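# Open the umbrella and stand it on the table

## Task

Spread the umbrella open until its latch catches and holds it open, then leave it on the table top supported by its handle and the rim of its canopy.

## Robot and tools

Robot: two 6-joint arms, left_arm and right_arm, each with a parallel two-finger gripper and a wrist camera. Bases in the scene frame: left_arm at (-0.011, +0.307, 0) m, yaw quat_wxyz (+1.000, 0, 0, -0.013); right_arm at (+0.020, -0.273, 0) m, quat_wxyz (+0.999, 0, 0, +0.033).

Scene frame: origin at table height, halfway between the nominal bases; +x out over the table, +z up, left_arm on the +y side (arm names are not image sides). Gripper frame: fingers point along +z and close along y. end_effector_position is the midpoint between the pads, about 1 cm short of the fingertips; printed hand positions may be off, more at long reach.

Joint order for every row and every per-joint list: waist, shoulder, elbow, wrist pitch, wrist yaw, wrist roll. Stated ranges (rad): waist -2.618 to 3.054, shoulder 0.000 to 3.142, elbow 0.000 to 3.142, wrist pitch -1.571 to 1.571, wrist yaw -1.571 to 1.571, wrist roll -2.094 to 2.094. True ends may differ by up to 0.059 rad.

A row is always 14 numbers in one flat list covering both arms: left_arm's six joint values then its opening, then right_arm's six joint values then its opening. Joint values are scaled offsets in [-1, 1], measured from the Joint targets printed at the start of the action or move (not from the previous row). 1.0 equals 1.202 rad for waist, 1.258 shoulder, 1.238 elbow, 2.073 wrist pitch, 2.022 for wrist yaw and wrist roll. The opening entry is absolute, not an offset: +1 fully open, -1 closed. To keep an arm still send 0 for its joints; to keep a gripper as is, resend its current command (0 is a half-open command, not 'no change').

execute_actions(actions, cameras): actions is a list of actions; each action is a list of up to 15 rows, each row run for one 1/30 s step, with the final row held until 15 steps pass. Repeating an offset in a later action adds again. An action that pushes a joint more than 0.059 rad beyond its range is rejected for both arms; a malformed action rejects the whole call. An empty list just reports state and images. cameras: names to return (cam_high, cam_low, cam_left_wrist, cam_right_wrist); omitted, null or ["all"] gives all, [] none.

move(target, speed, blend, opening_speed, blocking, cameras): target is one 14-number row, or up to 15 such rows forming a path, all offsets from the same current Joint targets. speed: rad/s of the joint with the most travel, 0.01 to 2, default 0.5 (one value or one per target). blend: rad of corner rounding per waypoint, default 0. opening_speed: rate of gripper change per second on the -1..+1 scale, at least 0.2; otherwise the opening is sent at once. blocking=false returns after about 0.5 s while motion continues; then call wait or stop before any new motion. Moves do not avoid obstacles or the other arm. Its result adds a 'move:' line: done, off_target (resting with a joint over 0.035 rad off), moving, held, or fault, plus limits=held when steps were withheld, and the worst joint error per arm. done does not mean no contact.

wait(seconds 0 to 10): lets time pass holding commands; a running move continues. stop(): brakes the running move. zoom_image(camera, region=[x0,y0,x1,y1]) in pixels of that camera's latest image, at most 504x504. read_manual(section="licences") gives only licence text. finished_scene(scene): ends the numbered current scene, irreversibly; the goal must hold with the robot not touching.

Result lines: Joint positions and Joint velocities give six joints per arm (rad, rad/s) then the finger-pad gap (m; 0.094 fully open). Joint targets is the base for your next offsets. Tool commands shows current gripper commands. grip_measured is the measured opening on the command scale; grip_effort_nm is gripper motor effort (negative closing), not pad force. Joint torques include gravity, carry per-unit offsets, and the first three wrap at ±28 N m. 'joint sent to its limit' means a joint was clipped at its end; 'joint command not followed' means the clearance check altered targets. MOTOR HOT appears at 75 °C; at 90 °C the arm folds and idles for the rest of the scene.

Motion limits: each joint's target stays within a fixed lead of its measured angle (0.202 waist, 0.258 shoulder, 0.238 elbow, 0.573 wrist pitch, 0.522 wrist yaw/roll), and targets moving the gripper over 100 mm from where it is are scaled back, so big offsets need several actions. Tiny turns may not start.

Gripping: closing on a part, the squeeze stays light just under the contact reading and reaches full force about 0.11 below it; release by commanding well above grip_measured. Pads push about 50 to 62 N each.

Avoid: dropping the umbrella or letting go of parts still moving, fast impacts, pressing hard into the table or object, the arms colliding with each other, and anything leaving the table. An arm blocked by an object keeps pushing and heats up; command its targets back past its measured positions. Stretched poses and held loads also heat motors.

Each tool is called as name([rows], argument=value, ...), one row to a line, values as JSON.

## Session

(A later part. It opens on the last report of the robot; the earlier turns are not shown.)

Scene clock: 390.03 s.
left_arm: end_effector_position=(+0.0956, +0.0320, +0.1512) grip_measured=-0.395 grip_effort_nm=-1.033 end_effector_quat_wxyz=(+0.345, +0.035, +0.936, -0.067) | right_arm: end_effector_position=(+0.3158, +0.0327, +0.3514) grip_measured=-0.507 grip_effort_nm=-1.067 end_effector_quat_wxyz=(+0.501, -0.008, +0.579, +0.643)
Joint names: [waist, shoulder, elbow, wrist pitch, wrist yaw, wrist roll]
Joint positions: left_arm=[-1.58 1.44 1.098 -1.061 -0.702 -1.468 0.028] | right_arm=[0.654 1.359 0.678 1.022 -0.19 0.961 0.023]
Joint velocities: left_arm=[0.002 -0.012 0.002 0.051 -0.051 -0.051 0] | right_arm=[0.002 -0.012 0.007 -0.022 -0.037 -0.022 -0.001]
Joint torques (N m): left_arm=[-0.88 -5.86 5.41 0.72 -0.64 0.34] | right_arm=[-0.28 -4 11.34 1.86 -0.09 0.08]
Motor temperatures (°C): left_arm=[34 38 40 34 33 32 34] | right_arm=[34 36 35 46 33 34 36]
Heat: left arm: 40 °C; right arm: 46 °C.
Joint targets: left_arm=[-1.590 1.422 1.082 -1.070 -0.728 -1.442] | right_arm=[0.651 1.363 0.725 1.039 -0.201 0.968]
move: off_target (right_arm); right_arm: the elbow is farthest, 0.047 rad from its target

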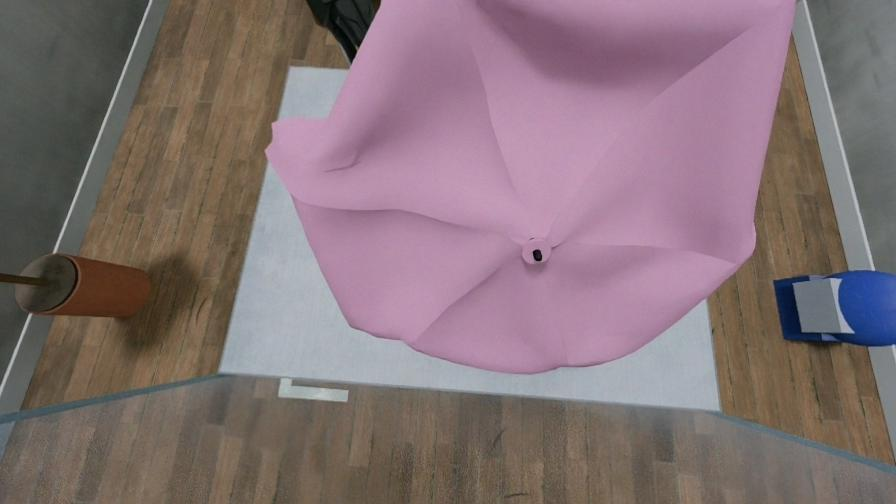

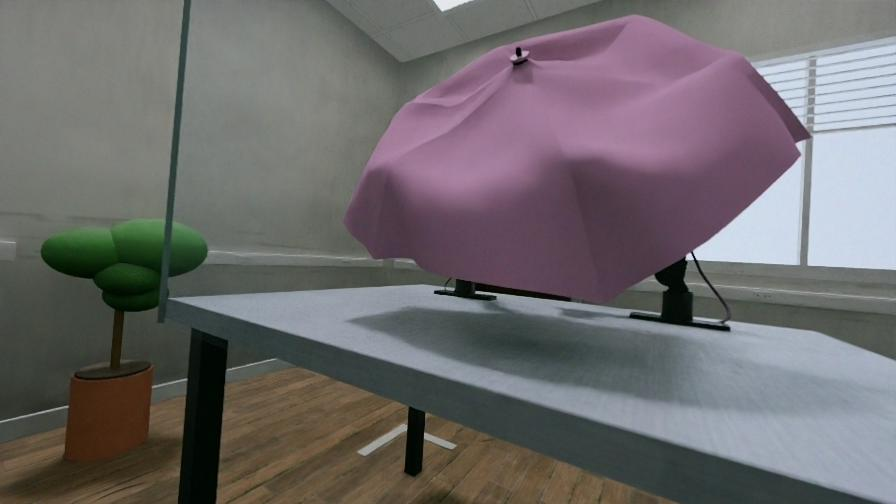

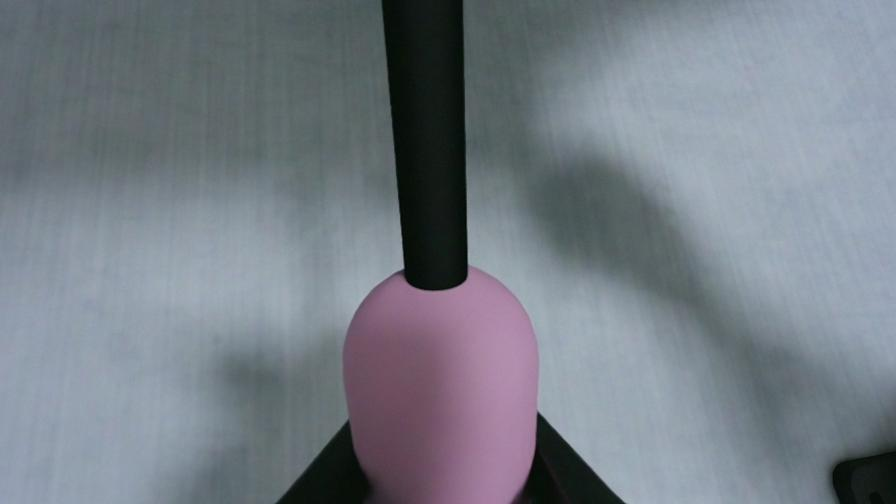

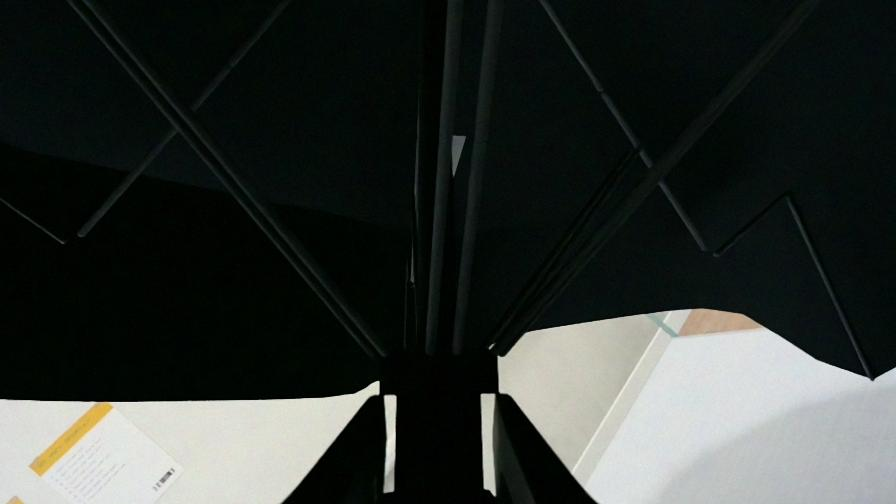

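move([
  [0, 0, 0, 0, 0, 0, -0.6, -0.0610, 0.0765, 0.1429, -0.0382, -0.0333, 0.0284, -0.65],
  [0, 0, 0, 0, 0, 0, -0.6, -0.0965, 0.1153, 0.2441, -0.0732, -0.0531, 0.0362, -0.65],
], speed=0.2, blend=0.03)

Scene clock: 421.27 s.
left_arm: end_effector_position=(+0.1066, +0.0342, +0.1626) grip_measured=-0.395 grip_effort_nm=-1.048 end_effector_quat_wxyz=(+0.377, +0.016, +0.923, -0.074) | right_arm: end_effector_position=(+0.3668, +0.0512, +0.3746) grip_measured=-0.507 grip_effort_nm=-1.057 end_effector_quat_wxyz=(+0.460, -0.020, +0.605, +0.650)
Joint names: [waist, shoulder, elbow, wrist pitch, wrist yaw, wrist roll]
Joint positions: left_arm=[-1.574 1.428 1.098 -1.061 -0.772 -1.492 0.028] | right_arm=[0.552 1.503 0.959 0.833 -0.356 1.026 0.023]
Joint velocities: left_arm=[-0.002 -0.007 0.007 0.007 0.022 -0.022 0] | right_arm=[-0.017 -0.002 -0.002 0.022 0.037 0.037 0]
Joint torques (N m): left_arm=[-1.37 -4.79 5.45 0.74 -0.01 0.6] | right_arm=[-1.74 -5.33 13.6 2.23 0.59 0.16]
Motor temperatures (°C): left_arm=[34 38 40 34 32 32 34] | right_arm=[34 35 36 45 33 34 36]
Heat: left arm: 40 °C; right arm: 45 °C.
Joint targets: left_arm=[-1.590 1.423 1.082 -1.069 -0.728 -1.442] | right_arm=[0.535 1.508 1.028 0.887 -0.308 1.041]
move: off_target (left_arm, right_arm); left_arm: the wrist roll is farthest, 0.050 rad from its target; right_arm: the elbow is farthest, 0.068 rad from its target

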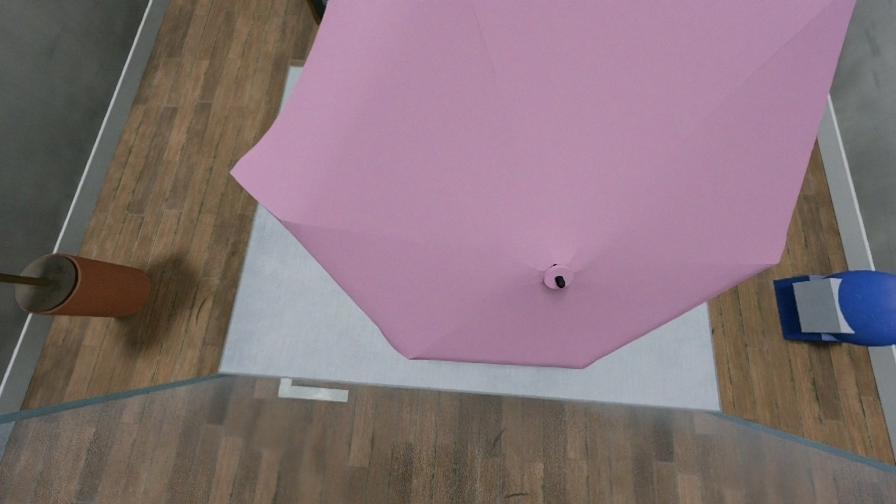

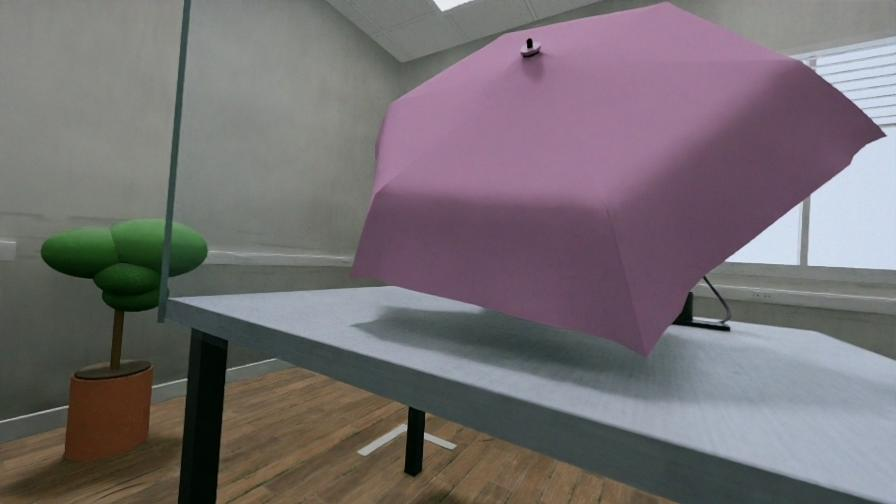

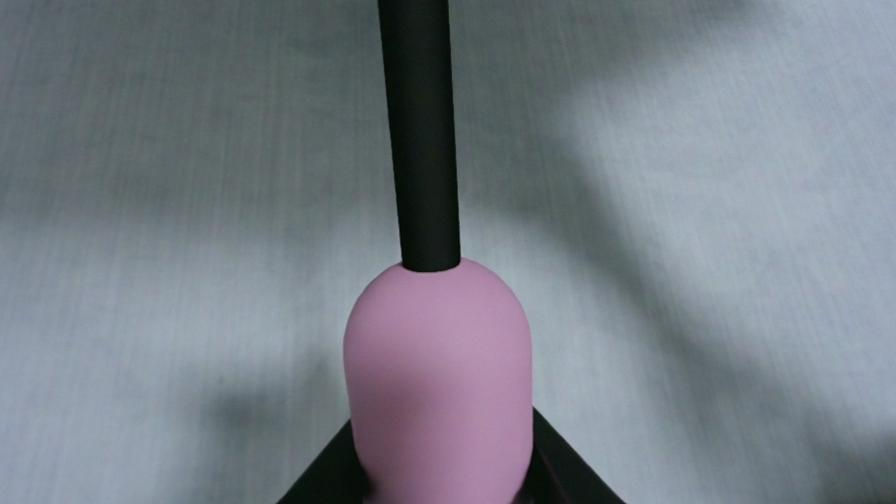

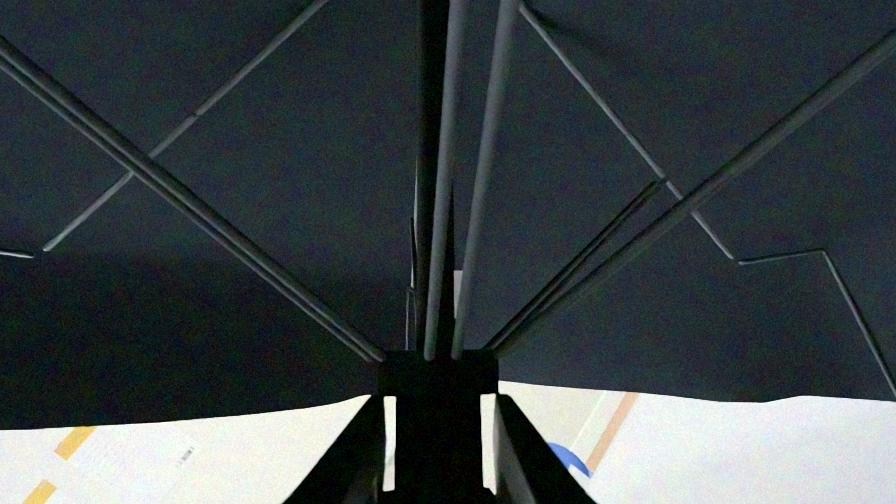

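move(target=[0, 0, 0, 0, 0.0198, 0, -0.6, -0.0527, 0.0578, 0.1497, -0.0333, -0.0042, 0.0094, -0.65], speed=0.15)

Scene clock: 467.50 s.
left_arm: end_effector_position=(+0.1171, +0.0365, +0.1729) grip_measured=-0.395 grip_effort_nm=-1.038 end_effector_quat_wxyz=(+0.405, +0.005, +0.911, -0.077) | right_arm: end_effector_position=(+0.3914, +0.0602, +0.3856) grip_measured=-0.507 grip_effort_nm=-1.057 end_effector_quat_wxyz=(+0.435, -0.031, +0.622, +0.650)
Joint names: [waist, shoulder, elbow, wrist pitch, wrist yaw, wrist roll]
Joint positions: left_arm=[-1.562 1.417 1.098 -1.056 -0.832 -1.492 0.028] | right_arm=[0.509 1.579 1.122 0.709 -0.443 1.041 0.023]
Joint velocities: left_arm=[0.002 -0.002 -0.017 -0.051 -0.007 -0.037 0] | right_arm=[0.007 -0.022 0.007 -0.066 -0.051 0.022 -0.001]
Joint torques (N m): left_arm=[-2.4 -3.97 5.48 0.73 0.94 0.6] | right_arm=[-3.77 -6.32 15.8 2.74 1.48 0.19]
Motor temperatures (°C): left_arm=[34 37 40 34 32 32 34] | right_arm=[34 35 38 51 33 34 37]
Heat: left arm: 40 °C; right arm: 51 °C.
Joint targets: left_arm=[-1.590 1.423 1.082 -1.069 -0.688 -1.442] | right_arm=[0.472 1.581 1.213 0.818 -0.317 1.060]
move: off_target (left_arm, right_arm); left_arm: the wrist yaw is farthest, 0.144 rad from its target; right_arm: the wrist yaw is farthest, 0.127 rad from its target

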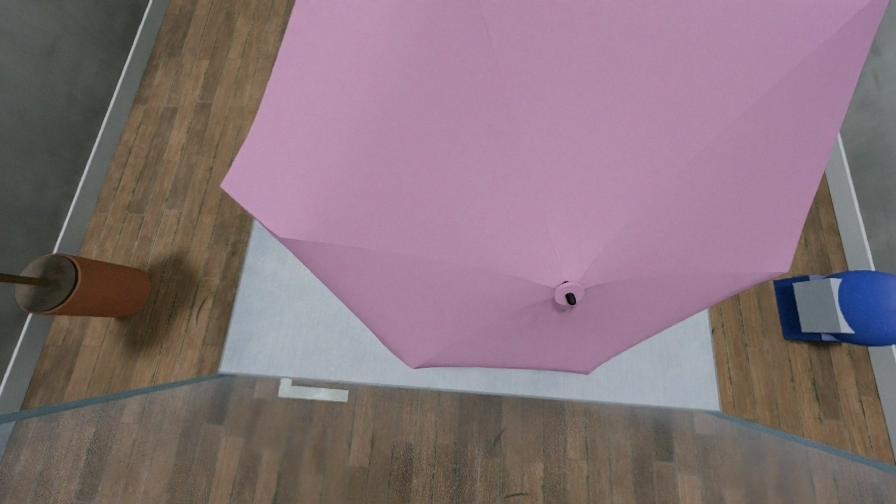

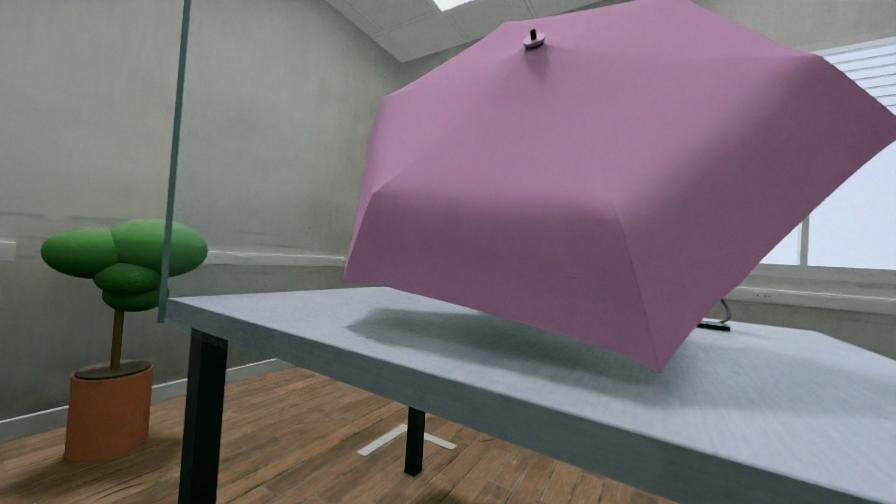

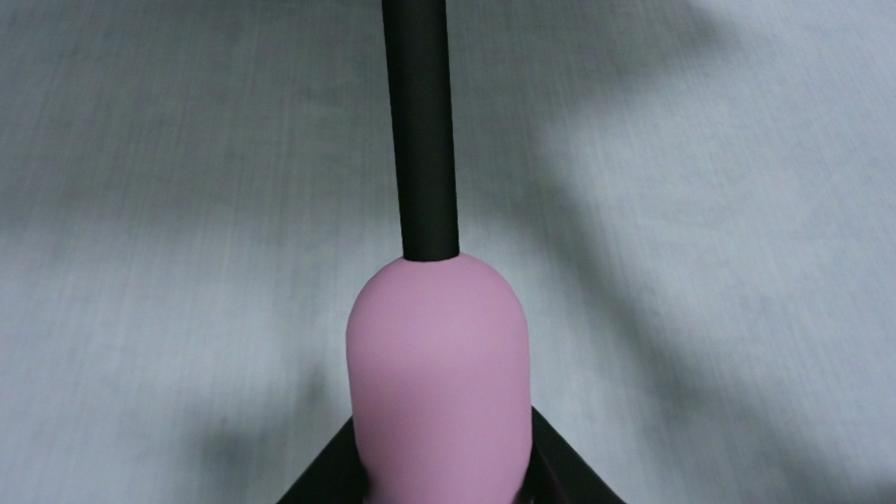

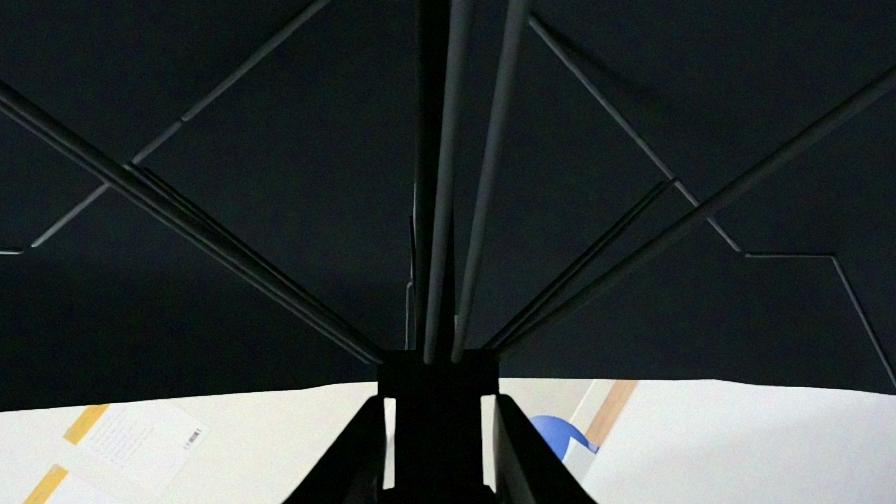

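move(target=[0, 0, 0, 0, 0.0593, 0, -0.6, -0.0166, 0, 0.0162, 0.0289, 0.0495, 0, -0.65], speed=0.1)

Scene clock: 480.37 s.
left_arm: end_effector_position=(+0.1044, +0.0329, +0.1614) grip_measured=-0.396 grip_effort_nm=-1.033 end_effector_quat_wxyz=(+0.361, +0.025, +0.929, -0.078) | right_arm: end_effector_position=(+0.4124, +0.0399, +0.4044) grip_measured=-0.507 grip_effort_nm=-1.062 end_effector_quat_wxyz=(+0.478, +0.006, +0.601, +0.641)
Joint names: [waist, shoulder, elbow, wrist pitch, wrist yaw, wrist roll]
Joint positions: left_arm=[-1.564 1.416 1.098 -1.049 -0.735 -1.458 0.028] | right_arm=[0.481 1.584 1.15 0.735 -0.357 1.049 0.023]
Joint velocities: left_arm=[0.002 -0.002 -0.007 -0.037 0.007 0.007 0.001] | right_arm=[0.012 -0.017 0.007 -0.007 -0.066 0.007 -0.001]
Joint torques (N m): left_arm=[-2.28 -3.88 5.48 0.68 1.2 0.23] | right_arm=[-2.92 -6.71 15.05 3.03 1.63 0.13]
Motor temperatures (°C): left_arm=[34 37 40 34 33 32 34] | right_arm=[34 35 42 52 35 34 37]
Heat: left arm: 40 °C; right arm: 52 °C.
Joint targets: left_arm=[-1.590 1.423 1.082 -1.069 -0.568 -1.442] | right_arm=[0.452 1.581 1.233 0.878 -0.217 1.060]
move: off_target (left_arm, right_arm); left_arm: the wrist yaw is farthest, 0.167 rad from its target; right_arm: the wrist pitch is farthest, 0.143 rad from its target

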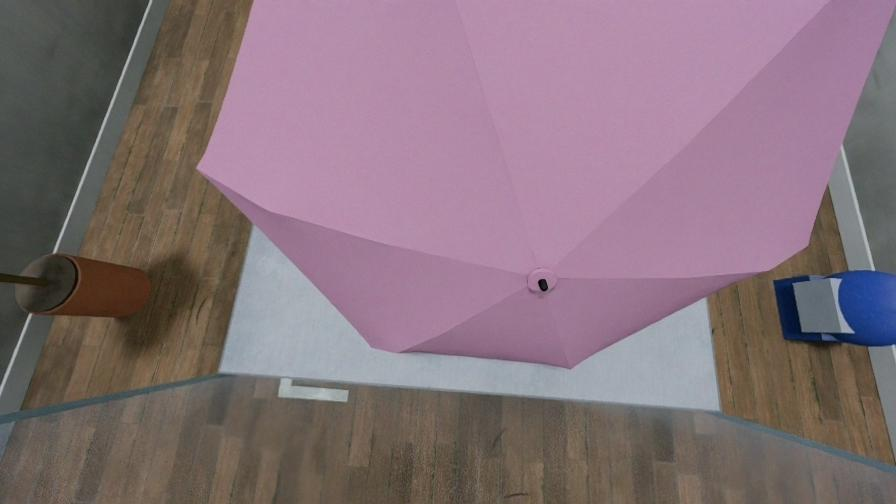

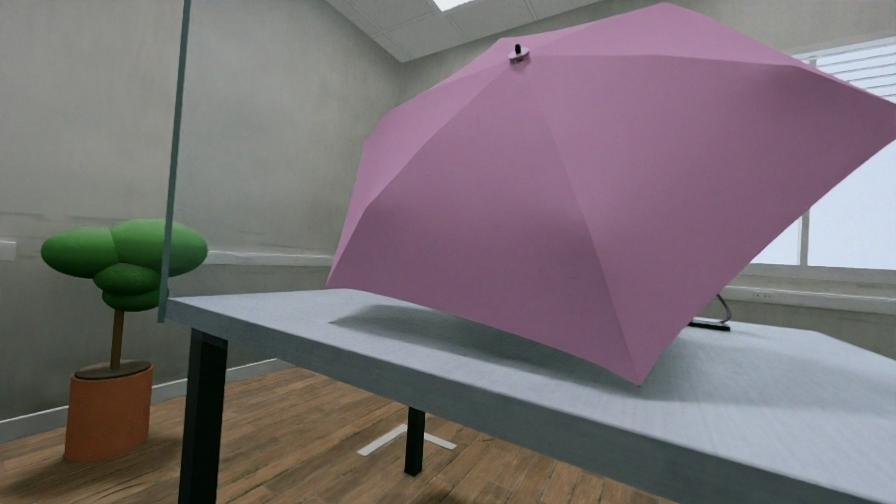

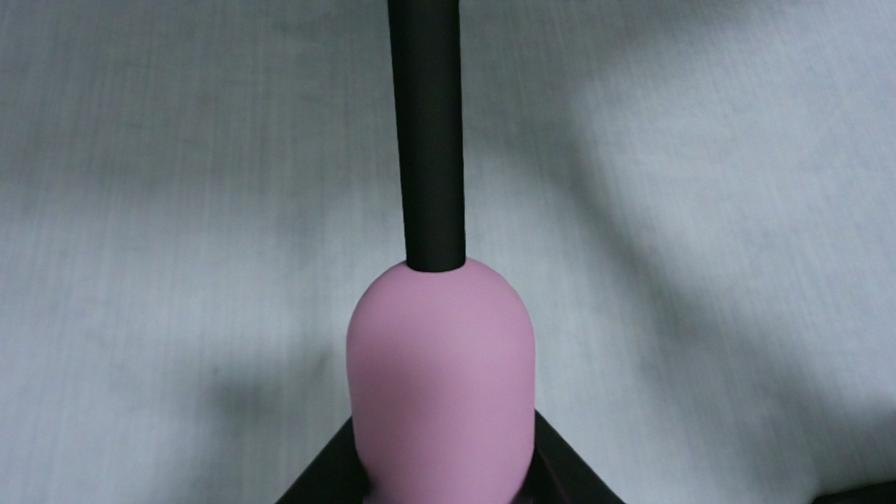

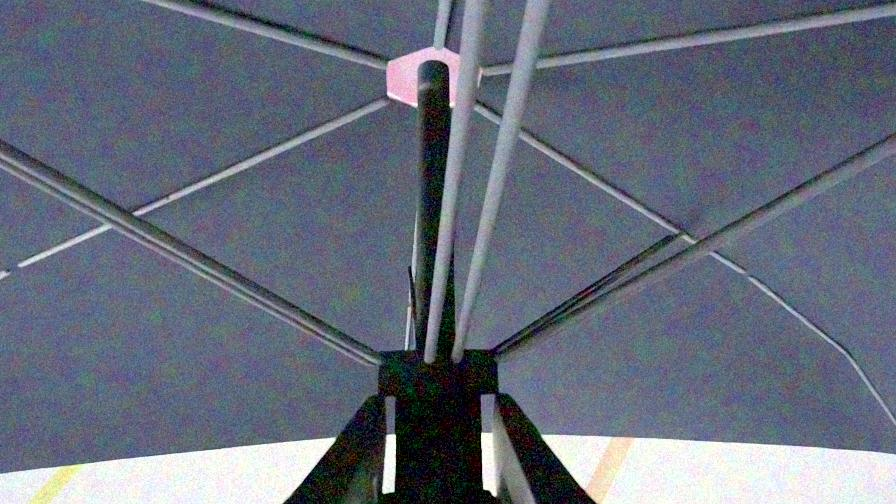

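move(target=[0, 0, 0, 0, -0.0653, 0, -0.6, 0.0233, 0, -0.0347, -0.0569, -0.0608, 0, -0.65], speed=0.15)

Scene clock: 483.37 s.
left_arm: end_effector_position=(+0.1031, +0.0321, +0.1621) grip_measured=-0.396 grip_effort_nm=-1.038 end_effector_quat_wxyz=(+0.363, +0.026, +0.928, -0.080) | right_arm: end_effector_position=(+0.4123, +0.0417, +0.3995) grip_measured=-0.507 grip_effort_nm=-1.062 end_effector_quat_wxyz=(+0.470, +0.006, +0.609, +0.639)
Joint names: [waist, shoulder, elbow, wrist pitch, wrist yaw, wrist roll]
Joint positions: left_arm=[-1.571 1.416 1.098 -1.049 -0.74 -1.462 0.028] | right_arm=[0.481 1.584 1.15 0.714 -0.367 1.049 0.023]
Joint velocities: left_arm=[-0.007 0.002 -0.007 -0.051 -0.066 0.051 0] | right_arm=[-0.012 -0.007 -0.007 -0.051 0.095 -0.007 -0.001]
Joint torques (N m): left_arm=[-1.63 -3.9 5.48 0.67 -0.04 0.26] | right_arm=[-0.13 -6.74 11.12 2.15 0.37 0.12]
Motor temperatures (°C): left_arm=[34 37 40 34 33 32 34] | right_arm=[34 35 42 52 35 34 37]
Heat: left arm: 40 °C; right arm: 52 °C.
Joint targets: left_arm=[-1.590 1.423 1.082 -1.069 -0.700 -1.442] | right_arm=[0.480 1.581 1.190 0.760 -0.340 1.060]
move: off_target (left_arm, right_arm); left_arm: the wrist yaw is farthest, 0.040 rad from its target; right_arm: the wrist pitch is farthest, 0.046 rad from its target

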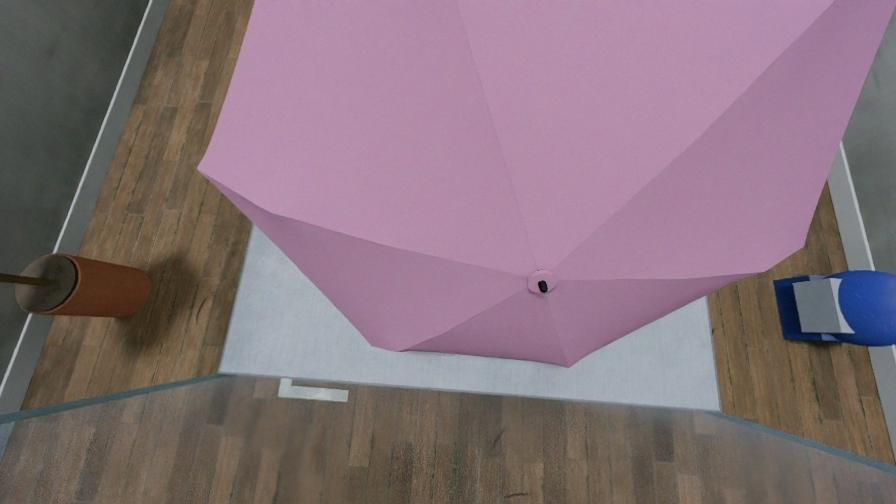

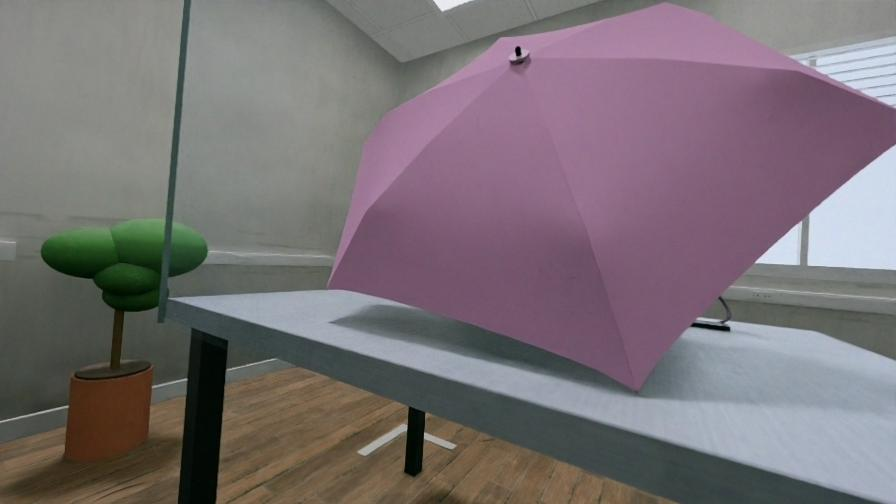

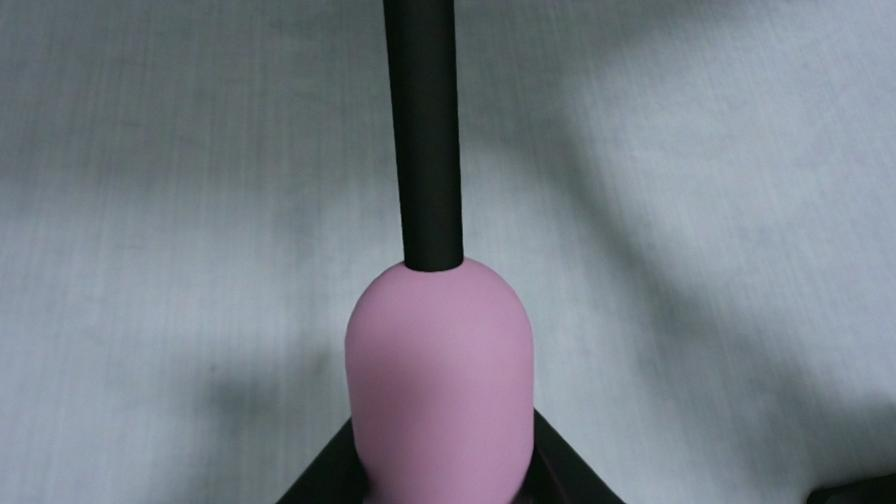

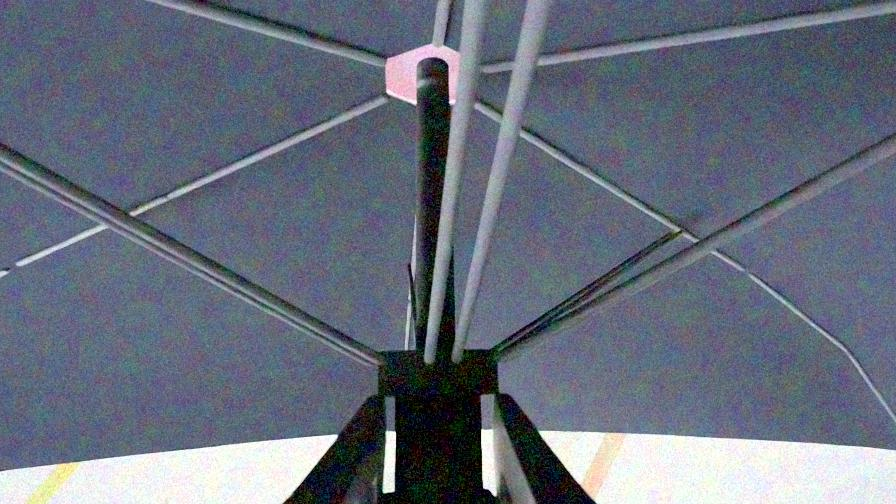

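move(target=[0, 0, 0, 0, 0, 0, -0.6, 0.0155, -0.0225, -0.0543, 0.0177, 0.0086, -0.0034, -0.65], speed=0.15, cameras=[])

Scene clock: 487.90 s.
left_arm: end_effector_position=(+0.1006, +0.0317, +0.1606) grip_measured=-0.396 grip_effort_nm=-1.038 end_effector_quat_wxyz=(+0.357, +0.026, +0.930, -0.081) | right_arm: end_effector_position=(+0.4096, +0.0441, +0.3961) grip_measured=-0.507 grip_effort_nm=-1.062 end_effector_quat_wxyz=(+0.471, +0.007, +0.607, +0.640)
Joint names: [waist, shoulder, elbow, wrist pitch, wrist yaw, wrist roll]
Joint positions: left_arm=[-1.574 1.416 1.098 -1.05 -0.728 -1.467 0.028] | right_arm=[0.492 1.584 1.132 0.735 -0.353 1.049 0.023]
Joint velocities: left_arm=[0.012 -0.007 -0.032 0.022 -0.007 0.022 -0.001] | right_arm=[0.002 -0.007 -0.002 -0.037 -0.007 -0.007 -0.001]
Joint torques (N m): left_arm=[-1.36 -3.9 5.49 0.69 -0.15 0.33] | right_arm=[0.59 -9.01 6.69 2.28 0.4 0.05]
Motor temperatures (°C): left_arm=[34 37 40 34 33 32 34] | right_arm=[34 36 41 51 34 34 37]
Heat: left arm: 40 °C; right arm: 51 °C.
Joint targets: left_arm=[-1.590 1.423 1.082 -1.070 -0.700 -1.442] | right_arm=[0.498 1.553 1.123 0.796 -0.322 1.053]
move: off_target (right_arm); right_arm: the wrist pitch is farthest, 0.062 rad from its target
No camera images: "cameras" was empty.

move(target=[-0.0308, 0.0819, -0.1147, 0.0849, -0.0539, -0.0346, -0.6, -0.0083, 0.0032, -0.1559, 0.1375, -0.0168, 0.0030, -0.65], speed=0.15)

Scene clock: 520.37 s.
left_arm: end_effector_position=(+0.0992, +0.0308, +0.1121) grip_measured=-0.396 grip_effort_nm=-1.033 end_effector_quat_wxyz=(+0.390, +0.032, +0.918, -0.059) | right_arm: end_effector_position=(+0.3911, +0.0328, +0.3700) grip_measured=-0.507 grip_effort_nm=-1.057 end_effector_quat_wxyz=(+0.492, -0.006, +0.574, +0.655)
Joint names: [waist, shoulder, elbow, wrist pitch, wrist yaw, wrist roll]
Joint positions: left_arm=[-1.616 1.511 0.958 -0.898 -0.805 -1.52 0.028] | right_arm=[0.492 1.584 0.94 1.017 -0.354 1.051 0.023]
Joint velocities: left_arm=[0.012 -0.012 -0.022 -0.007 -0.051 -0.081 0.001] | right_arm=[0.007 0.002 0.002 -0.037 -0.037 -0.066 0]
Joint torques (N m): left_arm=[-0.95 -3.82 4.88 0.75 -0.49 0.14] | right_arm=[-0.4 -8.32 6.32 2.24 0.05 0.11]
Motor temperatures (°C): left_arm=[34 36 40 34 32 32 34] | right_arm=[34 38 38 50 33 34 37]
Heat: left arm: 40 °C; right arm: 50 °C.
Joint targets: left_arm=[-1.627 1.526 0.940 -0.894 -0.809 -1.512] | right_arm=[0.488 1.557 0.930 1.082 -0.356 1.060]
move: off_target (right_arm); right_arm: the wrist pitch is farthest, 0.064 rad from its target

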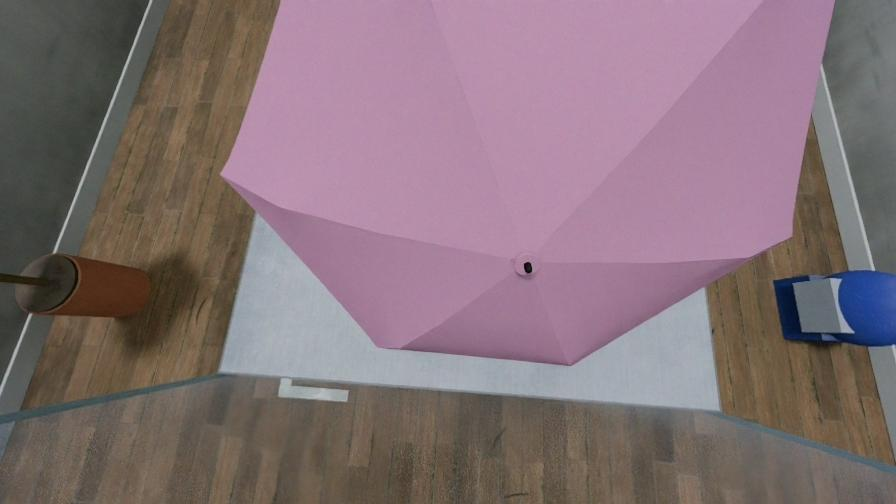

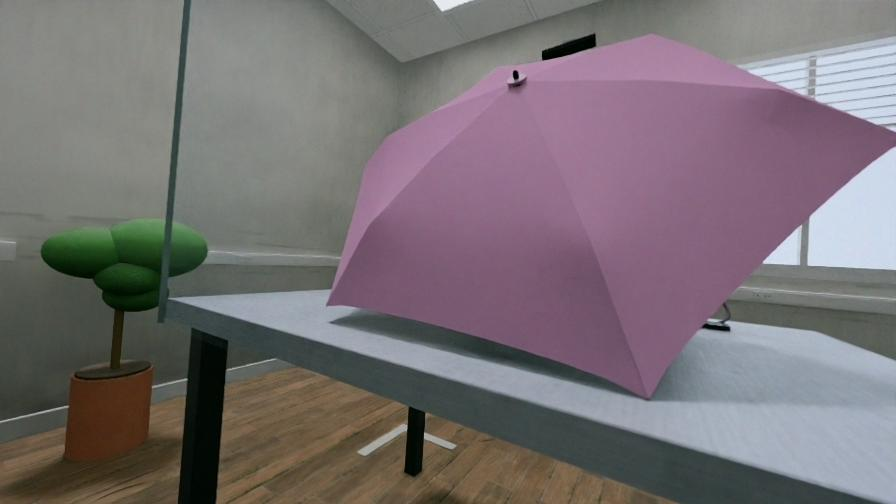

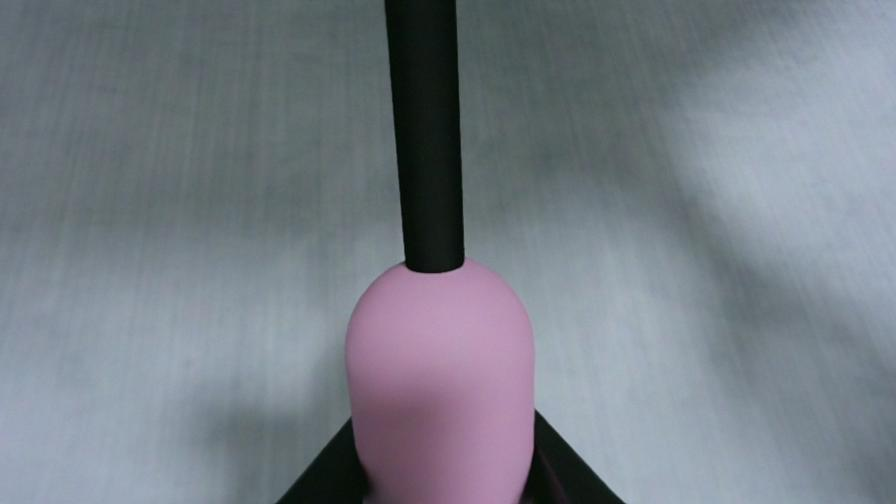

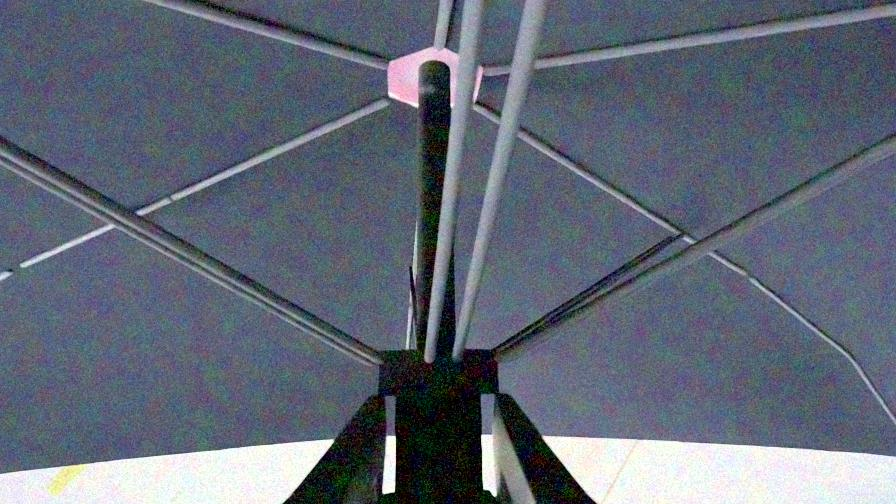

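move(target=[-0.0158, 0.0692, -0.0828, 0.0793, -0.0251, -0.0102, -0.6, 0.0025, 0.0274, -0.0843, 0.0828, -0.0067, -0.0123, -0.65], speed=0.12, cameras=["cam_high", "cam_low", "cam_left_wrist"])

Scene clock: 531.77 s.
left_arm: end_effector_position=(+0.1013, +0.0298, +0.0769) grip_measured=-0.396 grip_effort_nm=-1.043 end_effector_quat_wxyz=(+0.419, +0.039, +0.906, -0.054) | right_arm: end_effector_position=(+0.3756, +0.0264, +0.3546) grip_measured=-0.507 grip_effort_nm=-1.067 end_effector_quat_wxyz=(+0.507, -0.026, +0.556, +0.659)
Joint names: [waist, shoulder, elbow, wrist pitch, wrist yaw, wrist roll]
Joint positions: left_arm=[-1.636 1.596 0.856 -0.736 -0.867 -1.532 0.028] | right_arm=[0.492 1.589 0.832 1.177 -0.371 1.03 0.023]
Joint velocities: left_arm=[0.002 0.002 0.012 -0.066 -0.066 -0.081 0.001] | right_arm=[-0.012 -0.017 -0.002 -0.007 -0.007 -0.022 -0.001]
Joint torques (N m): left_arm=[-0.88 -3.99 4.33 0.74 -0.4 0.04] | right_arm=[-0.1 -5.78 6.27 2.32 0.11 0.07]
Motor temperatures (°C): left_arm=[34 36 40 34 32 32 34] | right_arm=[34 38 38 51 33 34 37]
Heat: left arm: 40 °C; right arm: 51 °C.
Joint targets: left_arm=[-1.646 1.613 0.837 -0.729 -0.859 -1.533] | right_arm=[0.491 1.591 0.825 1.253 -0.370 1.035]
move: off_target (right_arm); right_arm: the wrist pitch is farthest, 0.076 rad from its target
Images, in order (width x height): cam_high 896x504, cam_low 896x504, cam_left_wrist 896x504.

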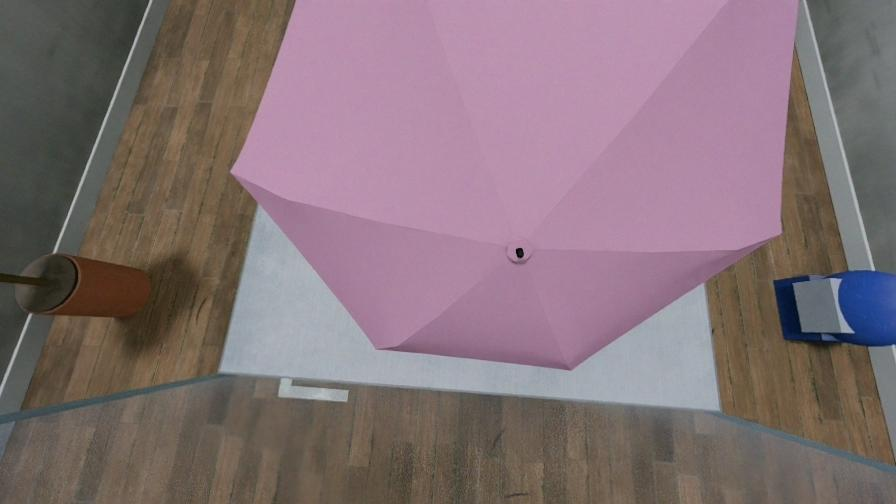

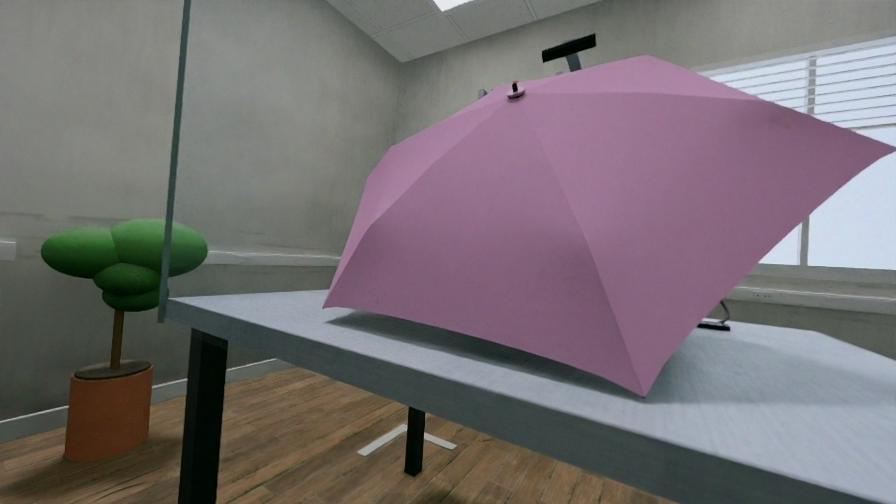

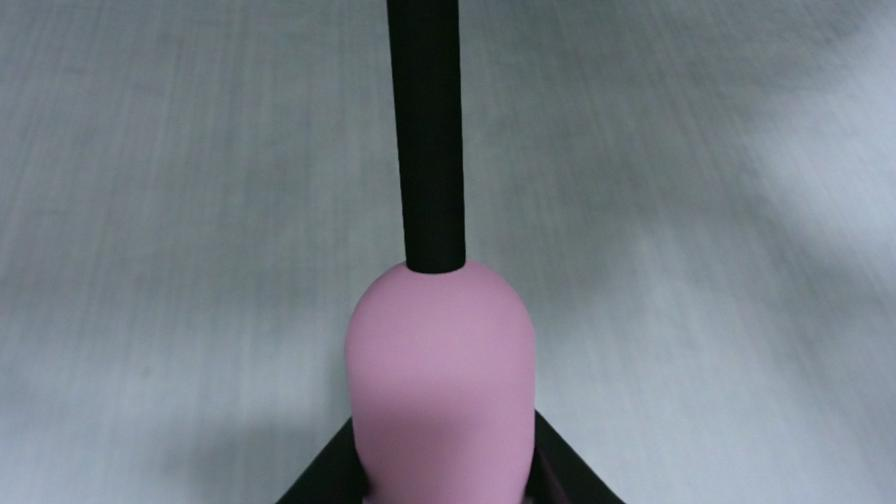

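move(target=[0, 0.0356, -0.0368, 0.0436, 0, 0, -0.6, 0, 0.0370, -0.0361, 0.0440, 0, 0, -0.65], speed=0.1, cameras=["cam_high", "cam_low"])

Scene clock: 542.20 s.
left_arm: end_effector_position=(+0.1032, +0.0325, +0.0582) grip_measured=-0.396 grip_effort_nm=-1.043 end_effector_quat_wxyz=(+0.425, +0.041, +0.903, -0.048) | right_arm: end_effector_position=(+0.3724, +0.0257, +0.3409) grip_measured=-0.507 grip_effort_nm=-1.062 end_effector_quat_wxyz=(+0.511, -0.032, +0.547, +0.663)
Joint names: [waist, shoulder, elbow, wrist pitch, wrist yaw, wrist roll]
Joint positions: left_arm=[-1.636 1.641 0.809 -0.657 -0.882 -1.533 0.028] | right_arm=[0.492 1.63 0.789 1.286 -0.378 1.03 0.023]
Joint velocities: left_arm=[0.002 -0.017 -0.002 0.007 -0.066 -0.022 -0.001] | right_arm=[0.002 -0.012 -0.012 -0.007 -0.095 0.007 -0.001]
Joint torques (N m): left_arm=[-0.88 -4.11 4.15 0.84 -0.28 0.05] | right_arm=[-0.09 -5.5 5.87 2.11 0.18 0.08]
Motor temperatures (°C): left_arm=[34 36 40 34 32 32 34] | right_arm=[34 37 37 51 33 34 37]
Heat: left arm: 40 °C; right arm: 51 °C.
Joint targets: left_arm=[-1.646 1.658 0.792 -0.639 -0.860 -1.533] | right_arm=[0.491 1.638 0.781 1.344 -0.370 1.035]
move: off_target (right_arm); right_arm: the wrist pitch is farthest, 0.058 rad from its target
Images, in order (width x height): cam_high 896x504, cam_low 896x504.

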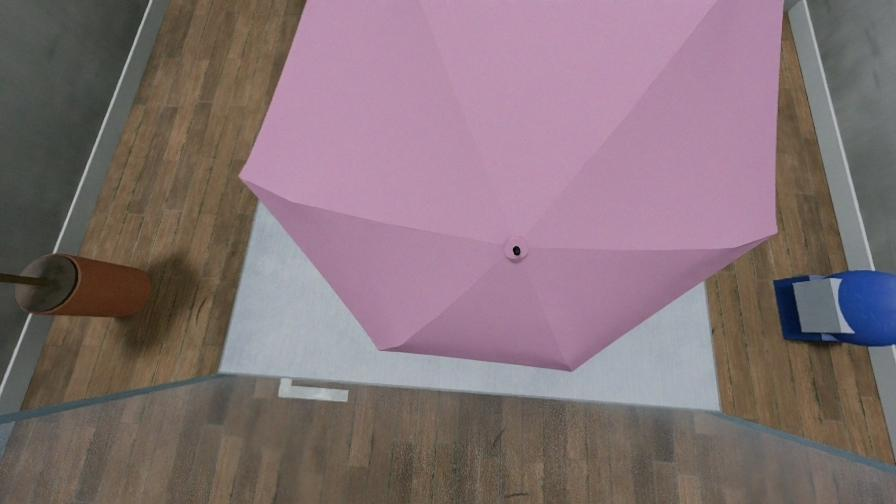

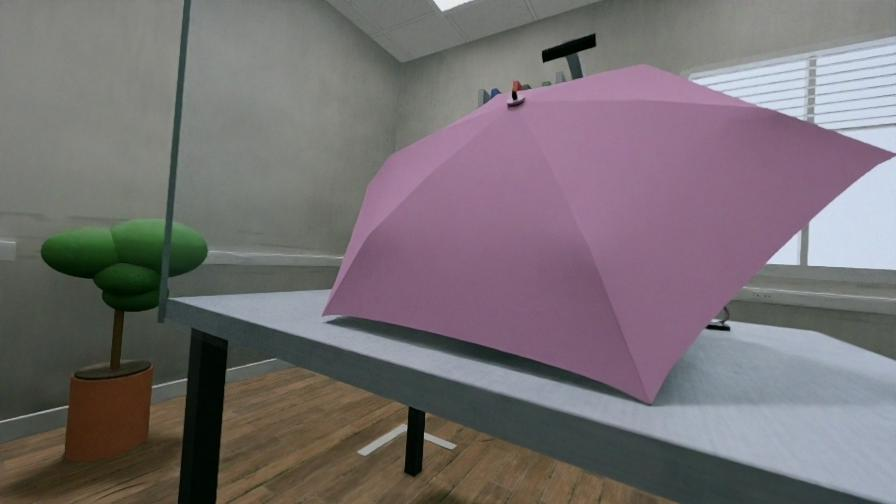

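zoom_image(camera="cam_low", region=[300, 270, 440, 350])

zoom_image(camera="cam_low", region=[570, 330, 750, 430])

Scaled by 3.600 from the camera's 896x504 image, which has a finer 1280x720 frame.

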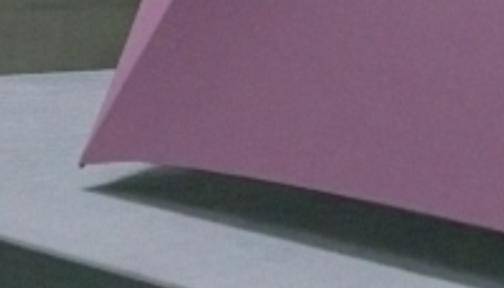

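Scaled by 2.800 from the camera's 896x504 image, which has a finer 1280x720 frame.

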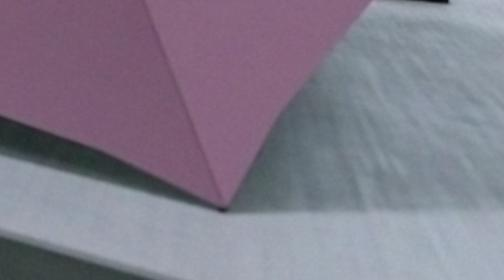

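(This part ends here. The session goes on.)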